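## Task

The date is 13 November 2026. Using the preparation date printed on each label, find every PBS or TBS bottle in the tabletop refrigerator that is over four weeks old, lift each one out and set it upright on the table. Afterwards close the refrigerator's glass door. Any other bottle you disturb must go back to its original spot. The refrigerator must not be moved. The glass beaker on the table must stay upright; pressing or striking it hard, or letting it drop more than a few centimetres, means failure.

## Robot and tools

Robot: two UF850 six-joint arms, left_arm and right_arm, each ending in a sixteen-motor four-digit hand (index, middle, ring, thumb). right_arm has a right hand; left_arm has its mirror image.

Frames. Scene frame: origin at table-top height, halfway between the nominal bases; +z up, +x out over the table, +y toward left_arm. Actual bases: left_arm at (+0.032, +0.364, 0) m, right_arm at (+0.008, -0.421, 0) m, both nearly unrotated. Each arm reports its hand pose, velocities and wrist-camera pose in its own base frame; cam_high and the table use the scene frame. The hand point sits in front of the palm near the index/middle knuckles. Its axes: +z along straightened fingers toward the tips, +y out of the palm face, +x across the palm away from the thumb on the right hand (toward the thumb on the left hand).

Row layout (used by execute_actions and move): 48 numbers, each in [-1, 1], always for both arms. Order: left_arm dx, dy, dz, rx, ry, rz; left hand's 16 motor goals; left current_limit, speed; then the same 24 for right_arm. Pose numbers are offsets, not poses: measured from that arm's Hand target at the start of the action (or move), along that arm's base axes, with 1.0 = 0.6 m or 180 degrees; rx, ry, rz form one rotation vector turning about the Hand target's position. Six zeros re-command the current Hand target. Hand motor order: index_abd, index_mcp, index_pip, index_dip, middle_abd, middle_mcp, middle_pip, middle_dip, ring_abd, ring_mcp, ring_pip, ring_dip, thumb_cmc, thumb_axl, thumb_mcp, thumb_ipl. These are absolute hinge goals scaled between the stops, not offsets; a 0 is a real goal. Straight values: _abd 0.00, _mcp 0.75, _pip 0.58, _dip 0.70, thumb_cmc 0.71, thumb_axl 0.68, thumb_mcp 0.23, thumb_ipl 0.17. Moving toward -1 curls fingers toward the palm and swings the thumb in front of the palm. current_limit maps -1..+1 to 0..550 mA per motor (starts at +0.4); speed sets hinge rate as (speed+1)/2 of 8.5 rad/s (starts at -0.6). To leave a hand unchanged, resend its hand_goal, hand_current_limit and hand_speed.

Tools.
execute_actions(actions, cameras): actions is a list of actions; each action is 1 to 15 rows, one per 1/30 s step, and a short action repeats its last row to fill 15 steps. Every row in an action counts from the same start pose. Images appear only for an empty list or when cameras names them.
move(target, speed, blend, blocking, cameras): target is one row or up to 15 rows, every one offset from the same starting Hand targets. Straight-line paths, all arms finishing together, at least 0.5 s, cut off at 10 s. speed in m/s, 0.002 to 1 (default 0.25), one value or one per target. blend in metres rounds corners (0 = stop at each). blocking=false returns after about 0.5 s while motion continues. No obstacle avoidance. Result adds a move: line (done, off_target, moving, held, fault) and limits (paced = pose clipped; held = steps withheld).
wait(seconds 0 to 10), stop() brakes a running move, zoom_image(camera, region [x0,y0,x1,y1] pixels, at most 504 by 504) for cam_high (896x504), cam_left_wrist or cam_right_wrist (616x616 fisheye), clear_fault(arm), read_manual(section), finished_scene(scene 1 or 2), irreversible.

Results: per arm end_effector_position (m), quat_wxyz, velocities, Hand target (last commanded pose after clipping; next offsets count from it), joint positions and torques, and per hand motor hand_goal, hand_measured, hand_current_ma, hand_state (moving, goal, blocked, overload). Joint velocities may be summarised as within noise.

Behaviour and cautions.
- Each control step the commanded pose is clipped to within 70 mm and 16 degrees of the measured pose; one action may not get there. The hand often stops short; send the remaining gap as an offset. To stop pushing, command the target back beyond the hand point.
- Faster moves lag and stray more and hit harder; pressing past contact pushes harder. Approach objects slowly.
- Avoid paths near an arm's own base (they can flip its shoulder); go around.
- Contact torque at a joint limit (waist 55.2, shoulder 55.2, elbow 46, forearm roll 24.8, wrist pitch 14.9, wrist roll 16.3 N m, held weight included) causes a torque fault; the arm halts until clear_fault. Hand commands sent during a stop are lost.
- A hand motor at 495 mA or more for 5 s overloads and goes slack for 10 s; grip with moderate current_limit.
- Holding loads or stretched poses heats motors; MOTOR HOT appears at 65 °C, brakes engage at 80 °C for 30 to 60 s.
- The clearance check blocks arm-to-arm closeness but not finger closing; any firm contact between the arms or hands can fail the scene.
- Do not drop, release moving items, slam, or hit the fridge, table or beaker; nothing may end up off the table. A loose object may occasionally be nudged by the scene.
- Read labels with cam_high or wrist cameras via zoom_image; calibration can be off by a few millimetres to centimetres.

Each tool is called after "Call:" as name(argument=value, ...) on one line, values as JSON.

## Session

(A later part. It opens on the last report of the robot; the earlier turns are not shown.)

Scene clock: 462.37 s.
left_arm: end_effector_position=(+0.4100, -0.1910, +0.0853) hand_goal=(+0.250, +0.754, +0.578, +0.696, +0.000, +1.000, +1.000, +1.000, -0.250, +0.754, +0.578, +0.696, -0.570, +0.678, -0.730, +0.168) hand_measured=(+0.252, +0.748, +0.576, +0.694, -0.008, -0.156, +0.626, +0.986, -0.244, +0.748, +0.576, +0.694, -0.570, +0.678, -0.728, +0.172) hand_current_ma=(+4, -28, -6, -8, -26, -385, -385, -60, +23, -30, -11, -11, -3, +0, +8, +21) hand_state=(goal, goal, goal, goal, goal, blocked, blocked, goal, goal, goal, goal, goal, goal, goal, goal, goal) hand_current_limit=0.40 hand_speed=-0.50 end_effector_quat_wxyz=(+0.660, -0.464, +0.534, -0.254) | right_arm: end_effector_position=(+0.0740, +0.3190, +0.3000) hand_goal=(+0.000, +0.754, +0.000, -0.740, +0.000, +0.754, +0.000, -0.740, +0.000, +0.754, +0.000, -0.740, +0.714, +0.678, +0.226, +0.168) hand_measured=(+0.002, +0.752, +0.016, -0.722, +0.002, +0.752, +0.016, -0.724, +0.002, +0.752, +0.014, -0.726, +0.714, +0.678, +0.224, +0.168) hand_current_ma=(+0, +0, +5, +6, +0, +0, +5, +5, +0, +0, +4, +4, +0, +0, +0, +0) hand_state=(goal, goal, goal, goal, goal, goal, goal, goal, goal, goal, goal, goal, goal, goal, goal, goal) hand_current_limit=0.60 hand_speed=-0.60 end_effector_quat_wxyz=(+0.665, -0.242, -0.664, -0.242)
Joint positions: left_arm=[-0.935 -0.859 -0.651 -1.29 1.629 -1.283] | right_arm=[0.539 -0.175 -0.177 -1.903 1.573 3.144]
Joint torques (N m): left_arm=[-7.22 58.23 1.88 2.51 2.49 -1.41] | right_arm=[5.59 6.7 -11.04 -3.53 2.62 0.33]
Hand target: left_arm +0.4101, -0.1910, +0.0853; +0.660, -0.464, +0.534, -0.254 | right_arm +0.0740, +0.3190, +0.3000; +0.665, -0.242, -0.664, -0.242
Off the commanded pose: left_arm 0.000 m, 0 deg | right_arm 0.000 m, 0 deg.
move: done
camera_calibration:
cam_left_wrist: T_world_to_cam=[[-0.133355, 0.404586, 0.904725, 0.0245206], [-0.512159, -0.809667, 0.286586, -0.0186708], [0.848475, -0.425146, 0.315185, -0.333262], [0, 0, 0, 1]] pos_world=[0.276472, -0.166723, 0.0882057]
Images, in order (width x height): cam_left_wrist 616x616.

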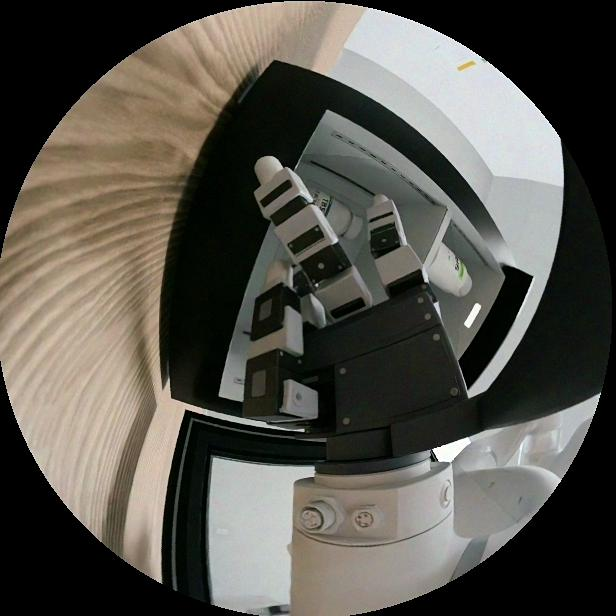

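Call:
move(target=[[0,0,0,0,0,0, 0.25,0.754,0.577,0.696, 0,-0.35,-0.7,0, -0.25,0.754,0.577,0.696, -0.571,0.678,-0.73,0.168, 0.4,-0.4, 0,0,0,0,0,0, 0,0.754,0.0,-0.74, 0,0.754,0.0,-0.74, 0,0.754,0.0,-0.74, 0.714,0.678,0.226,0.168, 0.6,-0.6],[0,0,0,0,0,0, 0.25,0.754,0.577,0.696, 0,1,-0.7,0, -0.25,0.754,0.577,0.696, -0.571,0.678,-0.73,0.168, 0.4,-0.4, 0,0,0,0,0,0, 0,0.754,0.0,-0.74, 0,0.754,0.0,-0.74, 0,0.754,0.0,-0.74, 0.714,0.678,0.226,0.168, 0.6,-0.6],[0,0,0,0,0,0, 0.25,0.754,0.577,0.696, 0,1,1,1, -0.25,0.754,0.577,0.696, -0.571,0.678,-0.73,0.168, 0.4,-0.4, 0,0,0,0,0,0, 0,0.754,0.0,-0.74, 0,0.754,0.0,-0.74, 0,0.754,0.0,-0.74, 0.714,0.678,0.226,0.168, 0.6,-0.6]], speed=0.1, cameras=["cam_left_wrist"])

Scene clock: 466.23 s.
left_arm: end_effector_position=(+0.4101, -0.1910, +0.0854) hand_goal=(+0.250, +0.754, +0.578, +0.696, +0.000, +1.000, +1.000, +1.000, -0.250, +0.754, +0.578, +0.696, -0.570, +0.678, -0.730, +0.168) hand_measured=(+0.252, +0.748, +0.576, +0.694, -0.002, +0.986, +0.994, +0.996, -0.244, +0.748, +0.576, +0.694, -0.570, +0.678, -0.728, +0.172) hand_current_ma=(+4, -28, -6, -8, -3, -67, -23, -12, +23, -30, -11, -11, -3, +0, +8, +21) hand_state=(goal, goal, goal, goal, goal, goal, goal, goal, goal, goal, goal, goal, goal, goal, goal, goal) hand_current_limit=0.40 hand_speed=-0.40 end_effector_quat_wxyz=(+0.660, -0.464, +0.534, -0.254) | right_arm: end_effector_position=(+0.0740, +0.3190, +0.3000) hand_goal=(+0.000, +0.754, +0.000, -0.740, +0.000, +0.754, +0.000, -0.740, +0.000, +0.754, +0.000, -0.740, +0.714, +0.678, +0.226, +0.168) hand_measured=(+0.002, +0.752, +0.016, -0.722, +0.002, +0.752, +0.016, -0.724, +0.002, +0.752, +0.014, -0.726, +0.714, +0.678, +0.224, +0.168) hand_current_ma=(+0, +0, +5, +6, +0, +0, +5, +5, +0, +0, +4, +4, +0, +0, +0, +0) hand_state=(goal, goal, goal, goal, goal, goal, goal, goal, goal, goal, goal, goal, goal, goal, goal, goal) hand_current_limit=0.60 hand_speed=-0.60 end_effector_quat_wxyz=(+0.665, -0.242, -0.664, -0.242)
Joint positions: left_arm=[-0.935 -0.859 -0.651 -1.29 1.629 -1.283] | right_arm=[0.539 -0.175 -0.177 -1.903 1.573 3.144]
Joint torques (N m): left_arm=[4.66 49.59 -14.76 1.58 2.36 -1.03] | right_arm=[6.02 7.16 -11.21 -3.27 2.35 0.31]
Hand target: left_arm +0.4101, -0.1910, +0.0853; +0.660, -0.464, +0.534, -0.254 | right_arm +0.0740, +0.3190, +0.3000; +0.665, -0.242, -0.664, -0.242
Off the commanded pose: left_arm 0.000 m, 0 deg | right_arm 0.000 m, 0 deg.
move: done
camera_calibration:
cam_left_wrist: T_world_to_cam=[[-0.133432, 0.404624, 0.904696, 0.0245507], [-0.512184, -0.809655, 0.286576, -0.0186612], [0.848448, -0.425133, 0.315276, -0.33326], [0, 0, 0, 1]] pos_world=[0.276472, -0.166723, 0.0882059]
Images, in order (width x height): cam_left_wrist 616x616.

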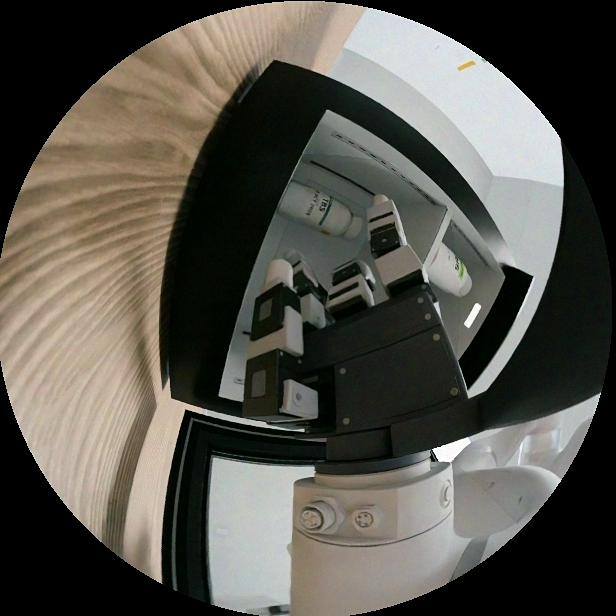

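Call:
move(target=[[0,0,0,0,0,0, 0.25,0.754,0.577,0.696, 0,1,1,1, -0.25,0.754,0.577,0.696, -0.85,0.678,-0.84,0.168, 0.3,-0.5, 0,0,0,0,0,0, 0,0.754,0.0,-0.74, 0,0.754,0.0,-0.74, 0,0.754,0.0,-0.74, 0.714,0.678,0.226,0.168, 0.6,-0.6],[0.0795,-0.0333,-0.0317,0,0,0.0517, 0.25,0.754,0.577,0.696, 0,1,1,1, -0.25,0.754,0.577,0.696, -0.85,0.678,-0.84,0.168, 0.3,-0.5, 0,0,0,0,0,0, 0,0.754,0.0,-0.74, 0,0.754,0.0,-0.74, 0,0.754,0.0,-0.74, 0.714,0.678,0.226,0.168, 0.6,-0.6]], speed=0.1, cameras=["cam_left_wrist","cam_high"])

Scene clock: 471.90 s.
left_arm: end_effector_position=(+0.4577, -0.2110, +0.0663) hand_goal=(+0.250, +0.754, +0.578, +0.696, +0.000, +1.000, +1.000, +1.000, -0.250, +0.754, +0.578, +0.696, -0.850, +0.678, -0.840, +0.168) hand_measured=(+0.252, +0.748, +0.576, +0.694, -0.002, +0.986, +0.994, +0.996, -0.244, +0.748, +0.576, +0.694, -0.842, +0.680, -0.832, +0.172) hand_current_ma=(+4, -28, -6, -8, -3, -67, -23, -12, +23, -30, -11, -11, +31, +5, +41, +18) hand_state=(goal, goal, goal, goal, goal, goal, goal, goal, goal, goal, goal, goal, goal, goal, goal, goal) hand_current_limit=0.30 hand_speed=-0.50 end_effector_quat_wxyz=(+0.678, -0.506, +0.494, -0.199) | right_arm: end_effector_position=(+0.0740, +0.3190, +0.3000) hand_goal=(+0.000, +0.754, +0.000, -0.740, +0.000, +0.754, +0.000, -0.740, +0.000, +0.754, +0.000, -0.740, +0.714, +0.678, +0.226, +0.168) hand_measured=(+0.002, +0.752, +0.016, -0.722, +0.002, +0.752, +0.016, -0.724, +0.002, +0.752, +0.014, -0.726, +0.714, +0.678, +0.224, +0.168) hand_current_ma=(+0, +0, +5, +6, +0, +0, +5, +5, +0, +0, +4, +4, +0, +0, +0, +0) hand_state=(goal, goal, goal, goal, goal, goal, goal, goal, goal, goal, goal, goal, goal, goal, goal, goal) hand_current_limit=0.60 hand_speed=-0.60 end_effector_quat_wxyz=(+0.665, -0.242, -0.664, -0.242)
Joint positions: left_arm=[-0.884 -0.957 -0.878 -1.396 1.585 -1.161] | right_arm=[0.539 -0.175 -0.177 -1.903 1.573 3.144]
Joint torques (N m): left_arm=[8.5 27.39 -17.83 -3.79 -0.33 1.39] | right_arm=[4.96 6.36 -10.59 -3.36 2.19 0.25]
Hand target: left_arm +0.4578, -0.2110, +0.0663; +0.678, -0.506, +0.494, -0.199 | right_arm +0.0740, +0.3190, +0.3000; +0.665, -0.242, -0.664, -0.242
Off the commanded pose: left_arm 0.000 m, 0 deg | right_arm 0.000 m, 0 deg.
move: done
camera_calibration:
cam_left_wrist: T_world_to_cam=[[-0.197034, 0.377681, 0.904729, 0.0796131], [-0.37449, -0.881837, 0.286568, -0.0831598], [0.906055, -0.282348, 0.315189, -0.372485], [0, 0, 0, 1]] pos_world=[0.322035, -0.208572, 0.0692058]
Images, in order (width x height): cam_high 896x504, cam_left_wrist 616x616.

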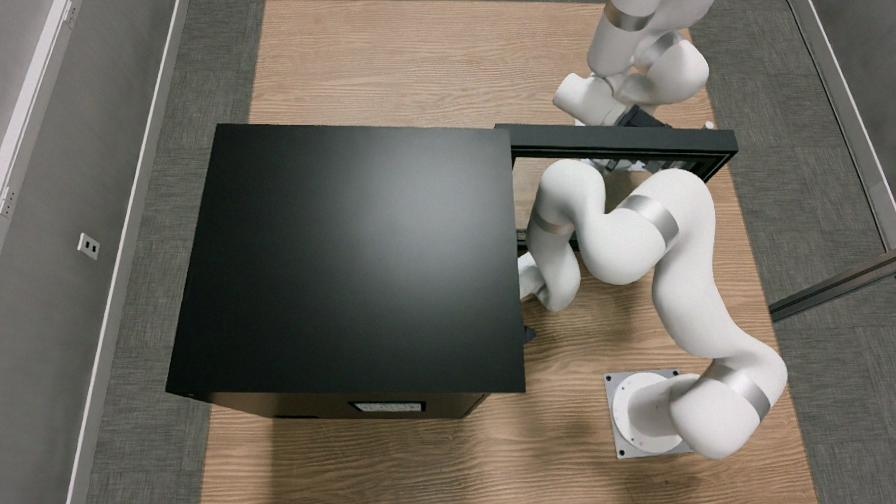

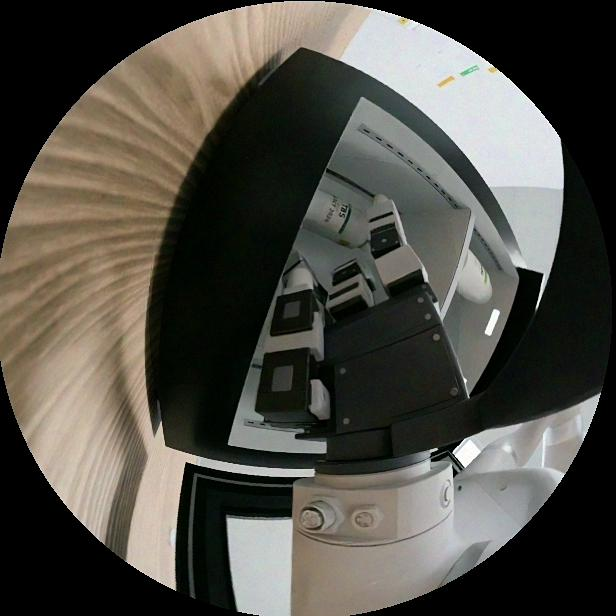

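Call:
zoom_image(camera="cam_left_wrist", region=[240, 120, 480, 360])

Scaled by 2.100 from the camera's 616x616 image, which has a finer 880x880 frame.

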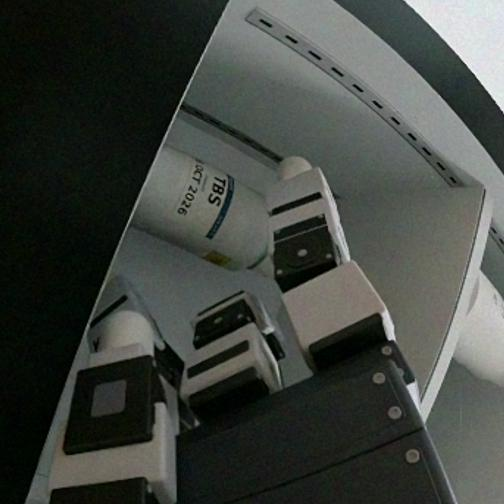

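Call:
move(target=[0.0707,0.04,0,0,0,0, 0.25,0.754,0.577,0.696, 0,1,1,1, -0.25,0.754,0.577,0.696, -0.85,0.678,-0.84,0.168, 0.3,-0.5, 0,0,0,0,0,0, 0,0.754,0.0,-0.74, 0,0.754,0.0,-0.74, 0,0.754,0.0,-0.74, 0.714,0.678,0.226,0.168, 0.6,-0.6], speed=0.06, cameras=["cam_left_wrist","cam_high"])

Call:
zoom_image(camera="cam_left_wrist", region=[240, 120, 480, 360])

Scene clock: 476.23 s.
left_arm: end_effector_position=(+0.5002, -0.1870, +0.0664) hand_goal=(+0.250, +0.754, +0.578, +0.696, +0.000, +1.000, +1.000, +1.000, -0.250, +0.754, +0.578, +0.696, -0.850, +0.678, -0.840, +0.168) hand_measured=(+0.252, +0.748, +0.576, +0.694, -0.002, +0.988, +0.998, +0.996, -0.244, +0.748, +0.576, +0.694, -0.848, +0.680, -0.836, +0.172) hand_current_ma=(+4, -28, -6, -8, -3, -54, -10, -12, +23, -30, -11, -11, +9, +5, +25, +18) hand_state=(goal, goal, goal, goal, goal, goal, goal, goal, goal, goal, goal, goal, goal, goal, goal, goal) hand_current_limit=0.30 hand_speed=-0.50 end_effector_quat_wxyz=(+0.679, -0.506, +0.494, -0.199) | right_arm: end_effector_position=(+0.0740, +0.3190, +0.3000) hand_goal=(+0.000, +0.754, +0.000, -0.740, +0.000, +0.754, +0.000, -0.740, +0.000, +0.754, +0.000, -0.740, +0.714, +0.678, +0.226, +0.168) hand_measured=(+0.002, +0.752, +0.016, -0.722, +0.002, +0.752, +0.016, -0.724, +0.002, +0.752, +0.014, -0.726, +0.714, +0.678, +0.224, +0.168) hand_current_ma=(+0, +0, +5, +6, +0, +0, +5, +5, +0, +0, +4, +4, +0, +0, +0, +0) hand_state=(goal, goal, goal, goal, goal, goal, goal, goal, goal, goal, goal, goal, goal, goal, goal, goal) hand_current_limit=0.60 hand_speed=-0.60 end_effector_quat_wxyz=(+0.665, -0.242, -0.664, -0.242)
Joint positions: left_arm=[-0.776 -0.965 -0.907 -1.288 1.587 -1.139] | right_arm=[0.539 -0.175 -0.177 -1.903 1.573 3.144]
Joint torques (N m): left_arm=[8.07 27.03 -17.23 2.83 0.89 1.33] | right_arm=[5.36 6.63 -10.05 -3.28 2.01 0.36]
Hand target: left_arm +0.5002, -0.1870, +0.0663; +0.678, -0.506, +0.494, -0.199 | right_arm +0.0740, +0.3190, +0.3000; +0.665, -0.242, -0.664, -0.242
Off the commanded pose: left_arm 0.000 m, 0 deg | right_arm 0.000 m, 0 deg.
move: done
camera_calibration:
cam_left_wrist: T_world_to_cam=[[-0.197281, 0.377575, 0.904719, 0.0789736], [-0.37454, -0.881879, 0.286371, -0.046093], [0.90598, -0.282358, 0.315395, -0.404114], [0, 0, 0, 1]] pos_world=[0.364436, -0.184572, 0.0692065]
Images, in order (width x height): cam_high 896x504, cam_left_wrist 616x616.

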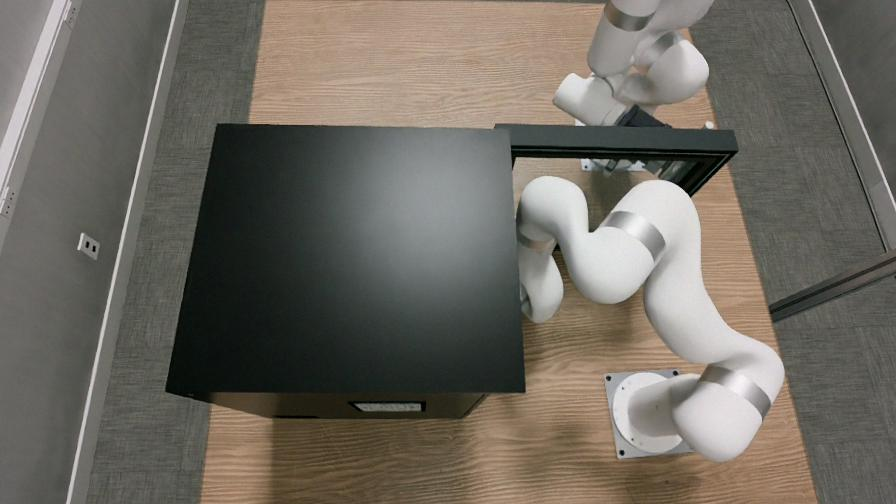

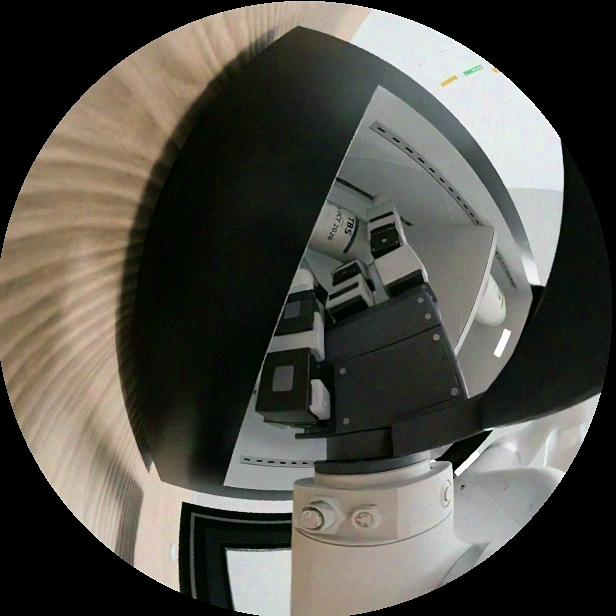

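Scaled by 2.100 from the camera's 616x616 image, which has a finer 880x880 frame.

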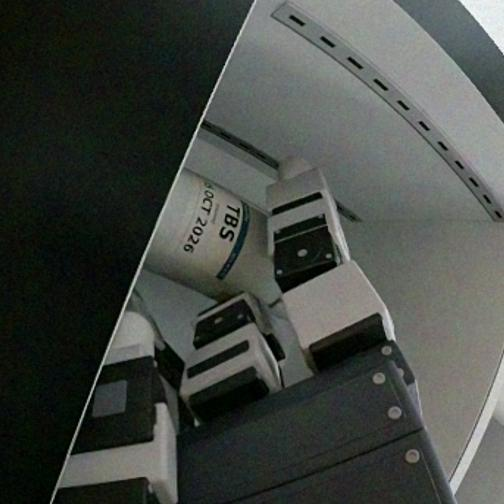

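Call:
move(target=[0,0,0,0,0,0, -0.2,0.754,0.577,0.696, 0,1,1,1, 0.2,0.754,0.577,0.696, -0.85,0.678,-0.84,0.168, 0.3,-0.7, 0,0,0,0,0,0, 0,0.754,0.0,-0.74, 0,0.754,0.0,-0.74, 0,0.754,0.0,-0.74, 0.714,0.678,0.226,0.168, 0.6,-0.6], speed=0.06, cameras=["cam_left_wrist"])

Call:
zoom_image(camera="cam_left_wrist", region=[240, 120, 480, 360])

Scene clock: 477.67 s.
left_arm: end_effector_position=(+0.5002, -0.1870, +0.0663) hand_goal=(-0.200, +0.754, +0.578, +0.696, +0.000, +1.000, +1.000, +1.000, +0.200, +0.754, +0.578, +0.696, -0.850, +0.678, -0.840, +0.168) hand_measured=(-0.010, +0.750, +0.578, +0.694, -0.002, +0.988, +0.998, +0.996, +0.010, +0.740, +0.574, +0.694, -0.848, +0.680, -0.836, +0.172) hand_current_ma=(+358, -21, -2, -4, -3, -52, -10, -12, -357, -64, -19, -11, +6, +5, +25, +18) hand_state=(blocked, goal, goal, goal, goal, goal, goal, goal, blocked, goal, goal, goal, goal, goal, goal, goal) hand_current_limit=0.30 hand_speed=-0.70 end_effector_quat_wxyz=(+0.678, -0.506, +0.494, -0.199) | right_arm: end_effector_position=(+0.0740, +0.3190, +0.3000) hand_goal=(+0.000, +0.754, +0.000, -0.740, +0.000, +0.754, +0.000, -0.740, +0.000, +0.754, +0.000, -0.740, +0.714, +0.678, +0.226, +0.168) hand_measured=(+0.002, +0.752, +0.016, -0.722, +0.002, +0.752, +0.016, -0.724, +0.002, +0.752, +0.014, -0.726, +0.714, +0.678, +0.224, +0.168) hand_current_ma=(+0, +0, +5, +6, +0, +0, +5, +5, +0, +0, +4, +4, +0, +0, +0, +0) hand_state=(goal, goal, goal, goal, goal, goal, goal, goal, goal, goal, goal, goal, goal, goal, goal, goal) hand_current_limit=0.60 hand_speed=-0.60 end_effector_quat_wxyz=(+0.665, -0.242, -0.664, -0.242)
Joint positions: left_arm=[-0.776 -0.965 -0.907 -1.288 1.587 -1.139] | right_arm=[0.539 -0.175 -0.177 -1.903 1.573 3.144]
Joint torques (N m): left_arm=[6.31 26.38 -16.76 1.65 0.03 1.3] | right_arm=[5.52 6.02 -10.07 -3.24 1.9 0.31]
Hand target: left_arm +0.5002, -0.1870, +0.0663; +0.678, -0.506, +0.494, -0.199 | right_arm +0.0740, +0.3190, +0.3000; +0.665, -0.242, -0.664, -0.242
Off the commanded pose: left_arm 0.000 m, 0 deg | right_arm 0.000 m, 0 deg.
move: done
camera_calibration:
cam_left_wrist: T_world_to_cam=[[-0.197001, 0.377761, 0.904703, 0.0789984], [-0.374507, -0.881803, 0.28665, -0.046082], [0.906055, -0.282347, 0.31519, -0.404093], [0, 0, 0, 1]] pos_world=[0.364435, -0.184572, 0.0691056]
Images, in order (width x height): cam_left_wrist 616x616.

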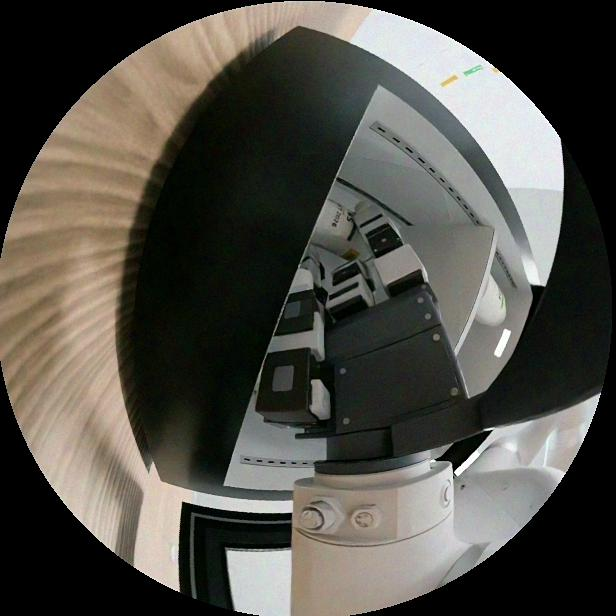

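Scaled by 2.100 from the camera's 616x616 image, which has a finer 880x880 frame.

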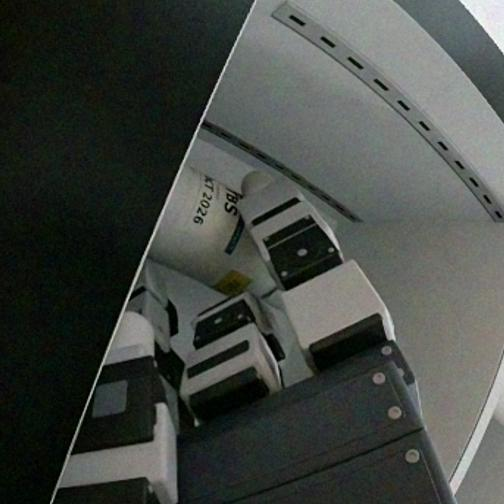

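Call:
move(target=[-0.0707,-0.04,0,0,0,0, -0.2,0.754,0.577,0.696, 0,1,1,1, 0.2,0.754,0.577,0.696, -0.85,0.678,-0.84,0.168, 0.35,-0.7, 0,0,0,0,0,0, 0,0.754,0.0,-0.74, 0,0.754,0.0,-0.74, 0,0.754,0.0,-0.74, 0.714,0.678,0.226,0.168, 0.6,-0.6], speed=0.04, cameras=["cam_left_wrist"])

Call:
zoom_image(camera="cam_left_wrist", region=[240, 120, 480, 360])

Scene clock: 479.93 s.
left_arm: end_effector_position=(+0.4578, -0.2110, +0.0663) hand_goal=(-0.200, +0.754, +0.578, +0.696, +0.000, +1.000, +1.000, +1.000, +0.200, +0.754, +0.578, +0.696, -0.850, +0.678, -0.840, +0.168) hand_measured=(-0.010, +0.748, +0.578, +0.696, -0.002, +0.988, +0.998, +0.996, +0.010, +0.738, +0.572, +0.694, -0.848, +0.680, -0.836, +0.170) hand_current_ma=(+371, -24, +0, -1, -3, -52, -10, -12, -371, -70, -22, -11, +6, +5, +19, +15) hand_state=(blocked, goal, goal, goal, goal, goal, goal, goal, blocked, goal, goal, goal, goal, goal, goal, goal) hand_current_limit=0.35 hand_speed=-0.70 end_effector_quat_wxyz=(+0.678, -0.506, +0.494, -0.199) | right_arm: end_effector_position=(+0.0740, +0.3190, +0.3000) hand_goal=(+0.000, +0.754, +0.000, -0.740, +0.000, +0.754, +0.000, -0.740, +0.000, +0.754, +0.000, -0.740, +0.714, +0.678, +0.226, +0.168) hand_measured=(+0.002, +0.752, +0.016, -0.722, +0.002, +0.752, +0.016, -0.724, +0.002, +0.752, +0.014, -0.726, +0.714, +0.678, +0.224, +0.168) hand_current_ma=(+0, +0, +5, +6, +0, +0, +5, +5, +0, +0, +4, +4, +0, +0, +0, +0) hand_state=(goal, goal, goal, goal, goal, goal, goal, goal, goal, goal, goal, goal, goal, goal, goal, goal) hand_current_limit=0.60 hand_speed=-0.60 end_effector_quat_wxyz=(+0.665, -0.242, -0.664, -0.242)
Joint positions: left_arm=[-0.884 -0.957 -0.878 -1.396 1.585 -1.161] | right_arm=[0.539 -0.175 -0.177 -1.903 1.573 3.144]
Joint torques (N m): left_arm=[-7.99 62.48 1.7 -3.21 -0.08 -1.55] | right_arm=[5.62 6.14 -10.19 -3.14 1.75 0.31]
Hand target: left_arm +0.4578, -0.2110, +0.0663; +0.678, -0.506, +0.494, -0.199 | right_arm +0.0740, +0.3190, +0.3000; +0.665, -0.242, -0.664, -0.242
Off the commanded pose: left_arm 0.000 m, 0 deg | right_arm 0.000 m, 0 deg.
move: done
camera_calibration:
cam_left_wrist: T_world_to_cam=[[-0.197116, 0.377706, 0.904701, 0.0797372], [-0.374516, -0.881829, 0.286557, -0.0831205], [0.906026, -0.28234, 0.31528, -0.372448], [0, 0, 0, 1]] pos_world=[0.322035, -0.208572, 0.0691059]
Images, in order (width x height): cam_left_wrist 616x616.

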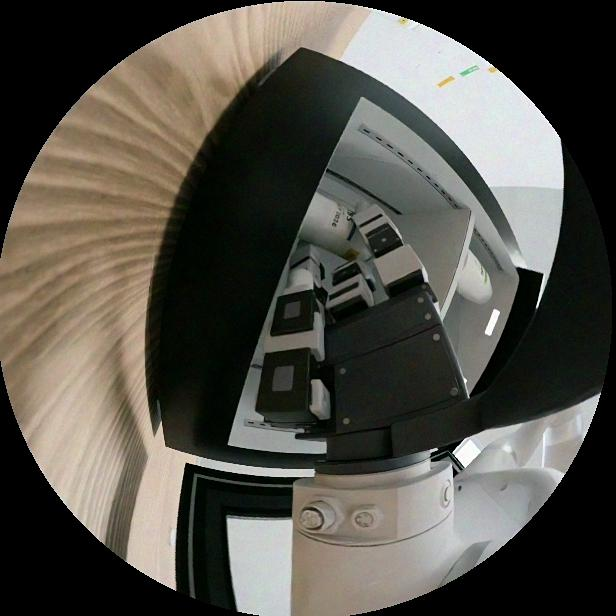

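Scaled by 2.100 from the camera's 616x616 image, which has a finer 880x880 frame.

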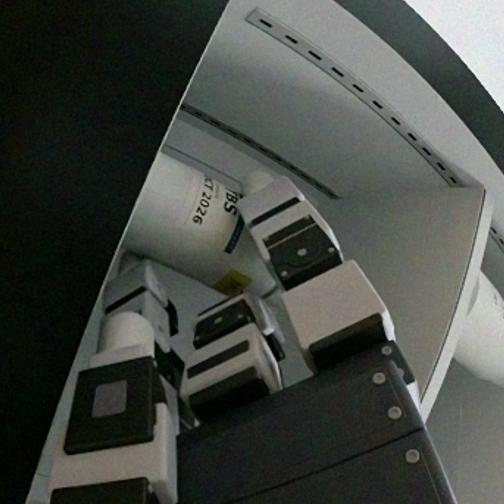

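Call:
move(target=[[-0.0653,0.0387,0,0,0,-0.0406, -0.2,0.754,0.577,0.696, 0,1,1,1, 0.2,0.754,0.577,0.696, -0.85,0.678,-0.84,0.168, 0.35,-0.7, 0,0,0,0,0,0, 0,0.754,0.0,-0.74, 0,0.754,0.0,-0.74, 0,0.754,0.0,-0.74, 0.714,0.678,0.226,0.168, 0.6,-0.6],[-0.124,0.0783,0,0,0,-0.0794, -0.2,0.754,0.577,0.696, 0,1,1,1, 0.2,0.754,0.577,0.696, -0.85,0.678,-0.84,0.168, 0.35,-0.7, 0,0,0,0,0,0, 0,0.754,0.0,-0.74, 0,0.754,0.0,-0.74, 0,0.754,0.0,-0.74, 0.714,0.678,0.226,0.168, 0.6,-0.6]], speed=0.05, blend=0.01, cameras=["cam_left_wrist","cam_high"])

Call:
zoom_image(camera="cam_left_wrist", region=[240, 120, 480, 360])

Scene clock: 483.93 s.
left_arm: end_effector_position=(+0.3834, -0.1641, +0.0664) hand_goal=(-0.200, +0.754, +0.578, +0.696, +0.000, +1.000, +1.000, +1.000, +0.200, +0.754, +0.578, +0.696, -0.850, +0.678, -0.840, +0.168) hand_measured=(-0.010, +0.748, +0.578, +0.696, -0.002, +0.988, +0.998, +0.996, +0.010, +0.736, +0.572, +0.694, -0.848, +0.680, -0.836, +0.170) hand_current_ma=(+371, -26, +1, +0, -3, -52, -10, -12, -371, -82, -28, -11, +6, +6, +19, +15) hand_state=(blocked, goal, goal, goal, goal, goal, goal, goal, blocked, goal, goal, goal, goal, goal, goal, goal) hand_current_limit=0.35 hand_speed=-0.70 end_effector_quat_wxyz=(+0.648, -0.440, +0.553, -0.282) | right_arm: end_effector_position=(+0.0740, +0.3190, +0.3000) hand_goal=(+0.000, +0.754, +0.000, -0.740, +0.000, +0.754, +0.000, -0.740, +0.000, +0.754, +0.000, -0.740, +0.714, +0.678, +0.226, +0.168) hand_measured=(+0.002, +0.752, +0.016, -0.722, +0.002, +0.752, +0.016, -0.724, +0.002, +0.752, +0.014, -0.726, +0.714, +0.678, +0.224, +0.168) hand_current_ma=(+0, +0, +5, +6, +0, +0, +5, +5, +0, +0, +4, +4, +0, +0, +0, +0) hand_state=(goal, goal, goal, goal, goal, goal, goal, goal, goal, goal, goal, goal, goal, goal, goal, goal) hand_current_limit=0.60 hand_speed=-0.60 end_effector_quat_wxyz=(+0.665, -0.242, -0.664, -0.242)
Joint positions: left_arm=[-0.938 -0.909 -0.549 -1.222 1.699 -1.421] | right_arm=[0.539 -0.175 -0.177 -1.903 1.573 3.144]
Joint torques (N m): left_arm=[-8.9 20.07 6.87 2.38 2.58 -1.58] | right_arm=[5.66 7.31 -10.31 -2.95 1.6 0.43]
Hand target: left_arm +0.3834, -0.1640, +0.0663; +0.648, -0.440, +0.553, -0.282 | right_arm +0.0740, +0.3190, +0.3000; +0.665, -0.242, -0.664, -0.242
Off the commanded pose: left_arm 0.000 m, 0 deg | right_arm 0.000 m, 0 deg.
move: done
camera_calibration:
cam_left_wrist: T_world_to_cam=[[-0.0979005, 0.414852, 0.904607, 0.0153076], [-0.580628, -0.762045, 0.286635, 0.0290435], [0.808262, -0.497178, 0.315479, -0.289649], [0, 0, 0, 1]] pos_world=[0.252474, -0.128225, 0.069206]
Images, in order (width x height): cam_high 896x504, cam_left_wrist 616x616.

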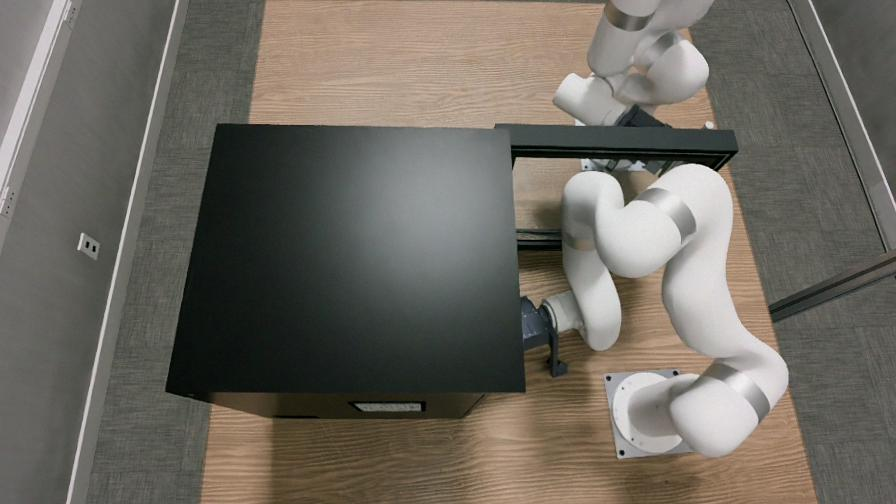

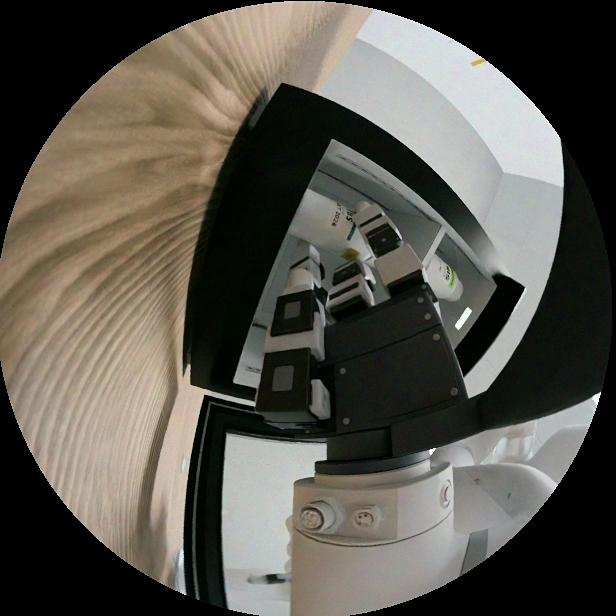

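Scaled by 2.100 from the camera's 616x616 image, which has a finer 880x880 frame.

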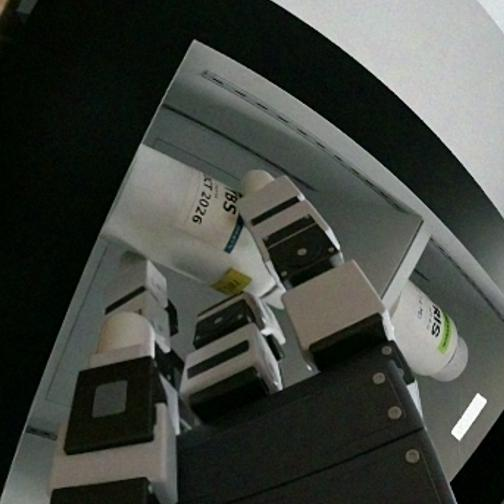

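Call:
move(target=[[0,0,0,0,0,0, 0.25,0.754,0.577,0.696, 0,1,1,1, -0.2,0.754,0.577,0.696, -0.85,0.678,-0.84,0.168, 0.35,-0.7, 0,0,0,0,0,0, 0,0.754,0.0,-0.74, 0,0.754,0.0,-0.74, 0,0.754,0.0,-0.74, 0.714,0.678,0.226,0.168, 0.6,-0.6],[-0.0305,0.0153,0,0,0,-0.0389, 0.25,0.754,0.577,0.696, 0,1,1,1, -0.1,0.754,-0.299,0.261, -0.85,0.678,-0.84,0.168, 0.35,-0.6, 0,0,0,0,0,0, 0,0.754,0.0,-0.74, 0,0.754,0.0,-0.74, 0,0.754,0.0,-0.74, 0.714,0.678,0.226,0.168, 0.6,-0.6]], speed=0.05, cameras=["cam_left_wrist"])

Call:
zoom_image(camera="cam_left_wrist", region=[240, 120, 480, 360])

Scene clock: 493.40 s.
left_arm: end_effector_position=(+0.3651, -0.1549, +0.0663) hand_goal=(+0.250, +0.754, +0.578, +0.696, +0.000, +1.000, +1.000, +1.000, -0.100, +0.754, -0.298, +0.262, -0.850, +0.678, -0.840, +0.168) hand_measured=(+0.250, +0.748, +0.578, +0.696, -0.002, +0.988, +0.998, +0.996, -0.100, +0.736, -0.296, +0.264, -0.848, +0.680, -0.836, +0.170) hand_current_ma=(-3, -26, +1, +0, -3, -52, -10, -12, -3, -81, +6, +10, +6, +6, +19, +15) hand_state=(goal, goal, goal, goal, goal, goal, goal, goal, goal, goal, goal, goal, goal, goal, goal, goal) hand_current_limit=0.35 hand_speed=-0.60 end_effector_quat_wxyz=(+0.630, -0.406, +0.579, -0.321) | right_arm: end_effector_position=(+0.0740, +0.3190, +0.3000) hand_goal=(+0.000, +0.754, +0.000, -0.740, +0.000, +0.754, +0.000, -0.740, +0.000, +0.754, +0.000, -0.740, +0.714, +0.678, +0.226, +0.168) hand_measured=(+0.002, +0.752, +0.016, -0.722, +0.002, +0.752, +0.016, -0.724, +0.002, +0.752, +0.014, -0.726, +0.714, +0.678, +0.224, +0.168) hand_current_ma=(+0, +0, +5, +6, +0, +0, +5, +5, +0, +0, +4, +4, +0, +0, +0, +0) hand_state=(goal, goal, goal, goal, goal, goal, goal, goal, goal, goal, goal, goal, goal, goal, goal, goal) hand_current_limit=0.60 hand_speed=-0.60 end_effector_quat_wxyz=(+0.665, -0.242, -0.664, -0.242)
Joint positions: left_arm=[-0.94 -0.92 -0.457 -1.124 1.783 -1.498] | right_arm=[0.539 -0.175 -0.177 -1.903 1.573 3.144]
Joint torques (N m): left_arm=[8.56 17.78 9.2 2.05 2.48 -1.65] | right_arm=[4.9 6.55 -9.86 -3.21 1.38 0.3]
Hand target: left_arm +0.3651, -0.1549, +0.0663; +0.630, -0.406, +0.579, -0.321 | right_arm +0.0740, +0.3190, +0.3000; +0.665, -0.242, -0.664, -0.242
Off the commanded pose: left_arm 0.000 m, 0 deg | right_arm 0.000 m, 0 deg.
move: done
camera_calibration:
cam_left_wrist: T_world_to_cam=[[-0.0464875, 0.423525, 0.904691, -0.00771709], [-0.669203, -0.685598, 0.286571, 0.0695958], [0.741624, -0.5921, 0.315296, -0.260607], [0, 0, 0, 1]] pos_world=[0.239488, -0.103323, 0.0692059]
Images, in order (width x height): cam_left_wrist 616x616.

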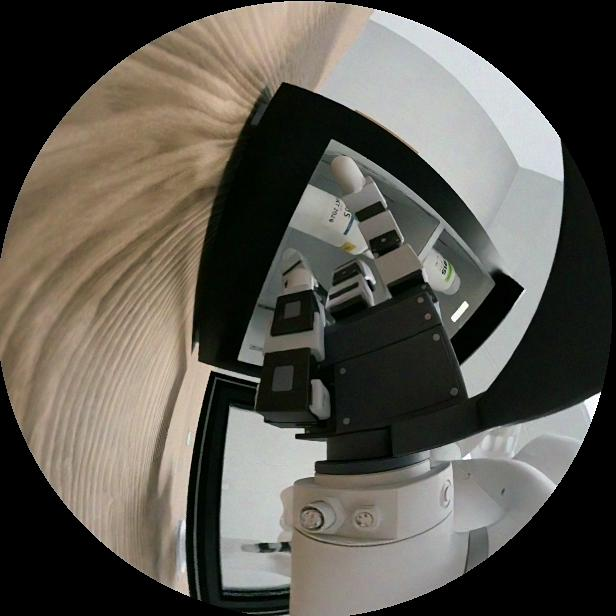

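Scaled by 2.100 from the camera's 616x616 image, which has a finer 880x880 frame.

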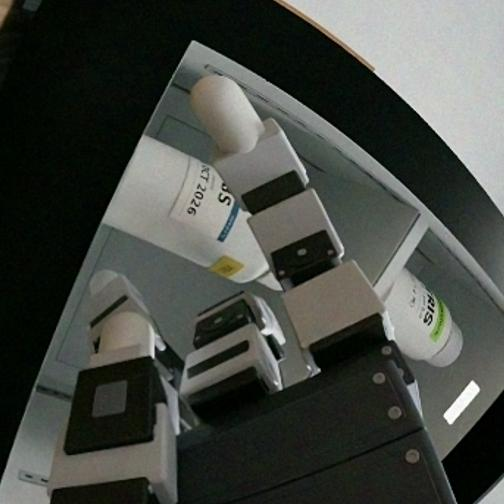

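Call:
move(target=[[0.0513,-0.0675,0.14,0.3459,-0.0363,-0.1402, 0.1,0.754,0.577,0.696, 0,1,1,1, -0.0,0.754,-0.299,0.261, -0.85,0.678,-0.84,0.168, 0.35,-0.6, 0,0,0,0,0,0, 0,0.754,0.0,-0.74, 0,0.754,0.0,-0.74, 0,0.754,0.0,-0.74, 0.714,0.678,0.226,0.168, 0.6,-0.6],[0.0513,-0.0675,0.14,0.3459,-0.0363,-0.1402, 0,0.754,-0.299,0.261, 0,0.754,-0.299,0.261, 0,0.754,-0.299,0.261, -0.571,0.317,0.449,-0.589, 0.35,-0.6, 0,0,0,0,0,0, 0,0.754,0.0,-0.74, 0,0.754,0.0,-0.74, 0,0.754,0.0,-0.74, 0.714,0.678,0.226,0.168, 0.6,-0.6]], speed=0.12, cameras=["cam_left_wrist","cam_high"])

Scene clock: 501.50 s.
left_arm: end_effector_position=(+0.3958, -0.1954, +0.1503) hand_goal=(+0.000, +0.754, -0.298, +0.262, +0.000, +0.754, -0.298, +0.262, +0.000, +0.754, -0.298, +0.262, -0.570, +0.318, +0.450, -0.588) hand_measured=(+0.010, +0.752, -0.296, +0.264, +0.002, +0.756, -0.296, +0.264, +0.000, +0.752, -0.296, +0.264, -0.564, +0.320, +0.450, -0.586) hand_current_ma=(+33, -7, +10, +10, +5, +9, +12, +11, +0, -10, +6, +10, +27, +9, -1, +11) hand_state=(goal, goal, goal, goal, goal, goal, goal, goal, goal, goal, goal, goal, goal, goal, goal, goal) hand_current_limit=0.35 hand_speed=-0.60 end_effector_quat_wxyz=(+0.696, +0.123, +0.696, -0.123) | right_arm: end_effector_position=(+0.0740, +0.3190, +0.3000) hand_goal=(+0.000, +0.754, +0.000, -0.740, +0.000, +0.754, +0.000, -0.740, +0.000, +0.754, +0.000, -0.740, +0.714, +0.678, +0.226, +0.168) hand_measured=(+0.002, +0.752, +0.016, -0.722, +0.002, +0.752, +0.016, -0.724, +0.002, +0.752, +0.014, -0.726, +0.714, +0.678, +0.224, +0.168) hand_current_ma=(+0, +0, +5, +6, +0, +0, +5, +5, +0, +0, +4, +4, +0, +0, +0, +0) hand_state=(goal, goal, goal, goal, goal, goal, goal, goal, goal, goal, goal, goal, goal, goal, goal, goal) hand_current_limit=0.60 hand_speed=-0.60 end_effector_quat_wxyz=(+0.665, -0.242, -0.664, -0.242)
Joint positions: left_arm=[-0.896 -0.843 -0.427 -0.586 1.924 -0.226] | right_arm=[0.539 -0.175 -0.177 -1.903 1.573 3.144]
Joint torques (N m): left_arm=[9.07 51.08 7.61 1.89 -0.11 1.55] | right_arm=[5.55 7.7 -9.74 -3.12 0.93 0.28]
Hand target: left_arm +0.3958, -0.1954, +0.1503; +0.696, +0.123, +0.696, -0.123 | right_arm +0.0740, +0.3190, +0.3000; +0.665, -0.242, -0.664, -0.242
Off the commanded pose: left_arm 0.000 m, 0 deg | right_arm 0.000 m, 0 deg.
move: done
camera_calibration:
cam_left_wrist: T_world_to_cam=[[-0.19274, -0.567621, 0.800411, -0.185199], [-0.893235, -0.236161, -0.382569, 0.315401], [0.40618, -0.788691, -0.461502, -0.122713], [0, 0, 0, 1]] pos_world=[0.295876, -0.12742, 0.212266]
Images, in order (width x height): cam_high 896x504, cam_left_wrist 616x616.

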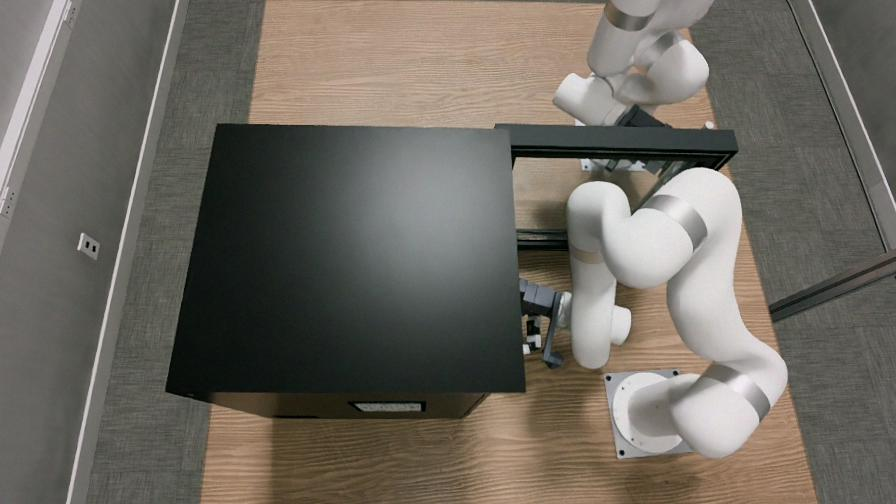

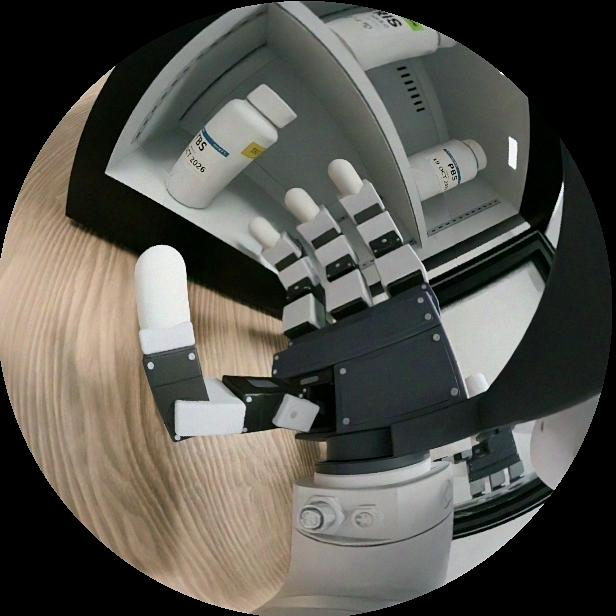

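Call:
zoom_image(camera="cam_left_wrist", region=[120, 50, 360, 290])

Scaled by 2.100 from the camera's 616x616 image, which has a finer 880x880 frame.

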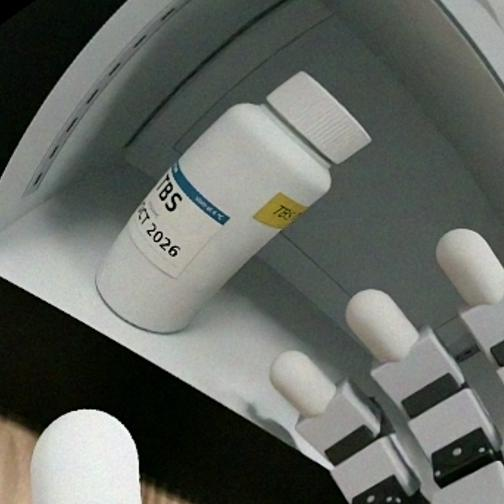

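Call:
move(target=[[0.0785,-0.0228,0,0,0,0.1111, 0,0.754,-0.299,0.261, 0,0.754,-0.299,0.261, 0,0.754,-0.299,0.261, -0.571,0.317,0.449,-0.589, 0.35,-0.6, 0,0,0,0,0,0, 0,0.754,0.0,-0.74, 0,0.754,0.0,-0.74, 0,0.754,0.0,-0.74, 0.714,0.678,0.226,0.168, 0.6,-0.6],[0.1785,-0.0228,0,0,0,0.1111, 0,0.754,-0.299,0.261, 0,0.754,-0.299,0.261, 0,0.754,-0.299,0.261, -0.571,0.317,0.449,-0.589, 0.35,-0.6, 0,0,0,0,0,0, 0,0.754,0.0,-0.74, 0,0.754,0.0,-0.74, 0,0.754,0.0,-0.74, 0.714,0.678,0.226,0.168, 0.6,-0.6]], speed=0.1, blend=0.01, cameras=["cam_left_wrist","cam_high"])

Call:
zoom_image(camera="cam_left_wrist", region=[160, 50, 400, 290])

Scene clock: 508.97 s.
left_arm: end_effector_position=(+0.5029, -0.2090, +0.1503) hand_goal=(+0.000, +0.754, -0.298, +0.262, +0.000, +0.754, -0.298, +0.262, +0.000, +0.754, -0.298, +0.262, -0.570, +0.318, +0.450, -0.588) hand_measured=(+0.010, +0.752, -0.296, +0.264, +0.002, +0.756, -0.296, +0.264, +0.000, +0.752, -0.296, +0.264, -0.564, +0.320, +0.450, -0.586) hand_current_ma=(+33, -7, +10, +10, +5, +8, +11, +11, +0, -9, +6, +10, +27, +8, -1, +11) hand_state=(goal, goal, goal, goal, goal, goal, goal, goal, goal, goal, goal, goal, goal, goal, goal, goal) hand_current_limit=0.35 hand_speed=-0.60 end_effector_quat_wxyz=(+0.707, +0.000, +0.707, +0.000) | right_arm: end_effector_position=(+0.0740, +0.3190, +0.3000) hand_goal=(+0.000, +0.754, +0.000, -0.740, +0.000, +0.754, +0.000, -0.740, +0.000, +0.754, +0.000, -0.740, +0.714, +0.678, +0.226, +0.168) hand_measured=(+0.002, +0.752, +0.016, -0.722, +0.002, +0.752, +0.016, -0.724, +0.002, +0.752, +0.014, -0.726, +0.714, +0.678, +0.224, +0.168) hand_current_ma=(+0, +0, +5, +6, +0, +0, +5, +5, +0, +0, +4, +4, +0, +0, +0, +0) hand_state=(goal, goal, goal, goal, goal, goal, goal, goal, goal, goal, goal, goal, goal, goal, goal, goal) hand_current_limit=0.60 hand_speed=-0.60 end_effector_quat_wxyz=(+0.665, -0.242, -0.664, -0.242)
Joint positions: left_arm=[-0.805 -0.882 -0.782 -0.806 1.64 -0.072] | right_arm=[0.539 -0.175 -0.177 -1.903 1.573 3.144]
Joint torques (N m): left_arm=[7.77 25.84 -17.73 2.76 -0.21 1.51] | right_arm=[6.27 7.66 -9.26 -3.14 0.68 0.26]
Hand target: left_arm +0.5029, -0.2090, +0.1503; +0.707, +0.000, +0.707, +0.000 | right_arm +0.0740, +0.3190, +0.3000; +0.665, -0.242, -0.664, -0.242
Off the commanded pose: left_arm 0.000 m, 0 deg | right_arm 0.000 m, 0 deg.
move: done
camera_calibration:
cam_left_wrist: T_world_to_cam=[[0.0130152, -0.599329, 0.800397, -0.282413], [-0.758603, -0.527404, -0.382579, 0.279261], [0.651424, -0.602204, -0.461517, -0.261348], [0, 0, 0, 1]] pos_world=[0.385772, -0.17936, 0.212266]
Images, in order (width x height): cam_high 896x504, cam_left_wrist 616x616.

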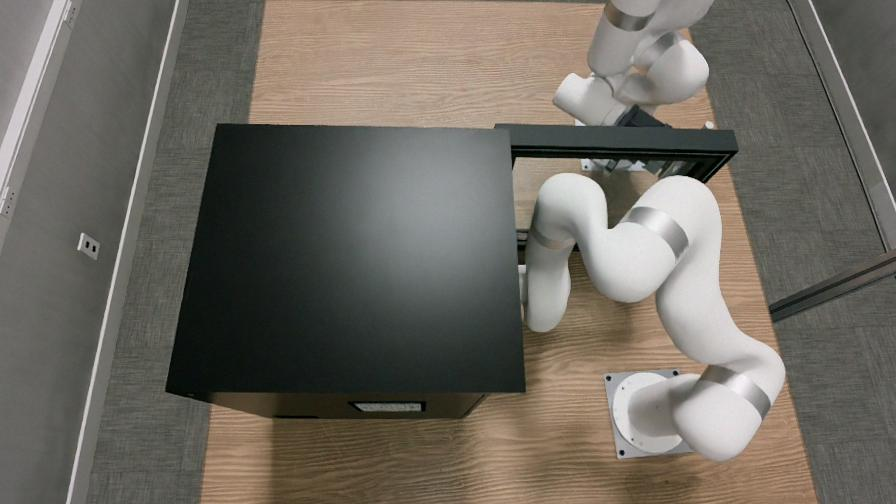

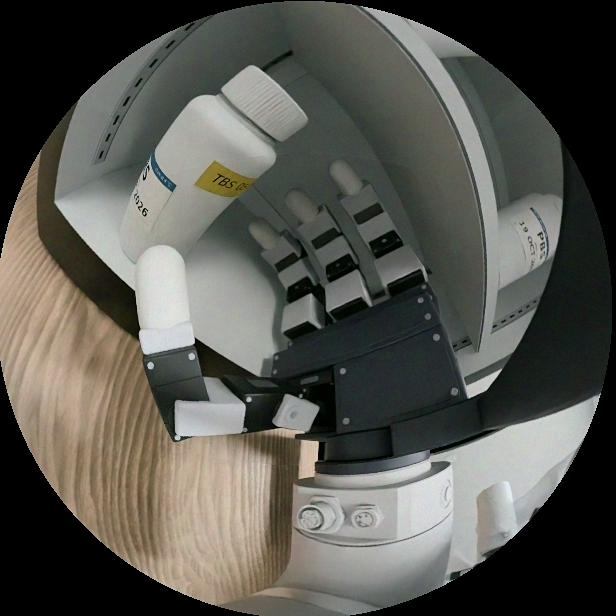

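Scaled by 2.100 from the camera's 616x616 image, which has a finer 880x880 frame.

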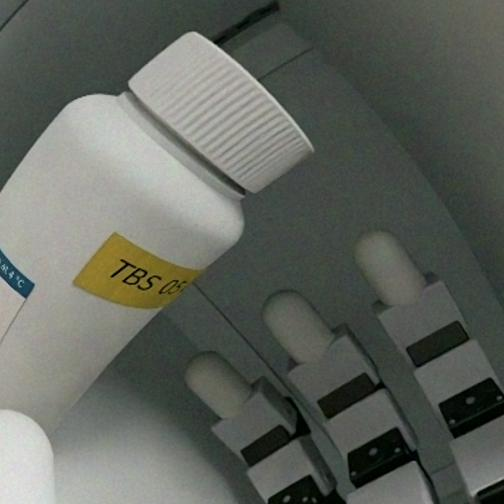

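Call:
move(target=[-0.0117,0.1433,0,0,0,0.0833, 0,0.754,-0.299,0.261, 0,0.754,-0.299,0.261, 0,0.754,-0.299,0.261, -0.571,0.317,0.449,-0.589, 0.35,-0.6, 0,0,0,0,0,0, 0,0.754,0.0,-0.74, 0,0.754,0.0,-0.74, 0,0.754,0.0,-0.74, 0.714,0.678,0.226,0.168, 0.6,-0.6], speed=0.07, cameras=["cam_left_wrist","cam_high"])

Call:
zoom_image(camera="cam_left_wrist", region=[120, 120, 400, 400])

Scene clock: 512.33 s.
left_arm: end_effector_position=(+0.4959, -0.1231, +0.1503) hand_goal=(+0.000, +0.754, -0.298, +0.262, +0.000, +0.754, -0.298, +0.262, +0.000, +0.754, -0.298, +0.262, -0.570, +0.318, +0.450, -0.588) hand_measured=(+0.010, +0.752, -0.296, +0.264, +0.002, +0.756, -0.296, +0.264, +0.000, +0.752, -0.296, +0.264, -0.564, +0.320, +0.450, -0.586) hand_current_ma=(+33, -7, +10, +10, +5, +8, +11, +11, +0, -9, +6, +10, +27, +8, -1, +11) hand_state=(goal, goal, goal, goal, goal, goal, goal, goal, goal, goal, goal, goal, goal, goal, goal, goal) hand_current_limit=0.35 hand_speed=-0.60 end_effector_quat_wxyz=(+0.701, -0.092, +0.701, +0.092) | right_arm: end_effector_position=(+0.0740, +0.3190, +0.3000) hand_goal=(+0.000, +0.754, +0.000, -0.740, +0.000, +0.754, +0.000, -0.740, +0.000, +0.754, +0.000, -0.740, +0.714, +0.678, +0.226, +0.168) hand_measured=(+0.002, +0.752, +0.016, -0.722, +0.002, +0.752, +0.016, -0.724, +0.002, +0.752, +0.014, -0.726, +0.714, +0.678, +0.224, +0.168) hand_current_ma=(+0, +0, +5, +6, +0, +0, +5, +5, +0, +0, +4, +4, +0, +0, +0, +0) hand_state=(goal, goal, goal, goal, goal, goal, goal, goal, goal, goal, goal, goal, goal, goal, goal, goal) hand_current_limit=0.60 hand_speed=-0.60 end_effector_quat_wxyz=(+0.665, -0.242, -0.664, -0.242)
Joint positions: left_arm=[-0.709 -0.878 -0.768 -0.973 1.633 -0.091] | right_arm=[0.539 -0.175 -0.177 -1.903 1.573 3.144]
Joint torques (N m): left_arm=[8.61 60.17 1.98 -3.8 -0.14 -1.46] | right_arm=[4.8 6.78 -9.51 -2.93 0.43 0.32]
Hand target: left_arm +0.4959, -0.1231, +0.1503; +0.701, -0.092, +0.701, +0.092 | right_arm +0.0740, +0.3190, +0.3000; +0.665, -0.242, -0.664, -0.242
Off the commanded pose: left_arm 0.000 m, 0 deg | right_arm 0.000 m, 0 deg.
move: done
camera_calibration:
cam_left_wrist: T_world_to_cam=[[0.167509, -0.57557, 0.800412, -0.304462], [-0.596455, -0.705606, -0.382571, 0.216953], [0.784973, -0.413326, -0.461497, -0.247952], [0, 0, 0, 1]] pos_world=[0.375038, -0.12464, 0.212266]
Images, in order (width x height): cam_high 896x504, cam_left_wrist 616x616.

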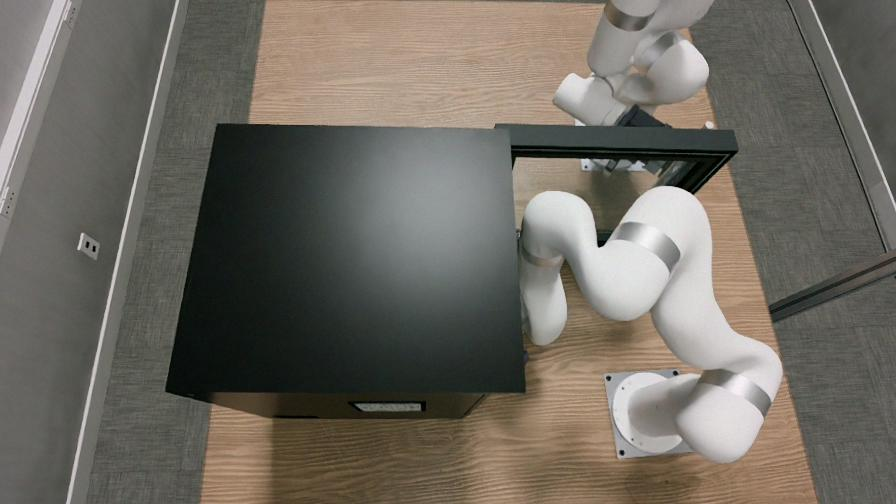

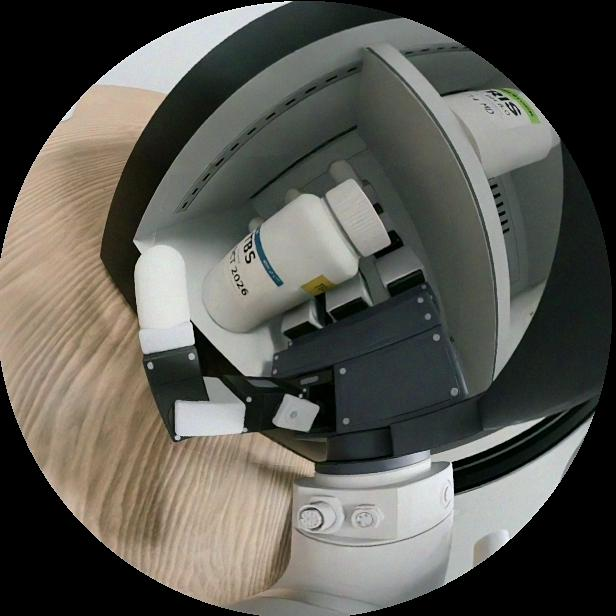

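Scaled by 1.800 from the camera's 616x616 image, which has a finer 880x880 frame.

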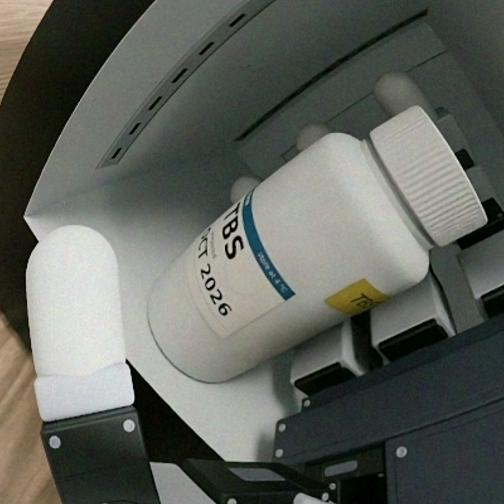

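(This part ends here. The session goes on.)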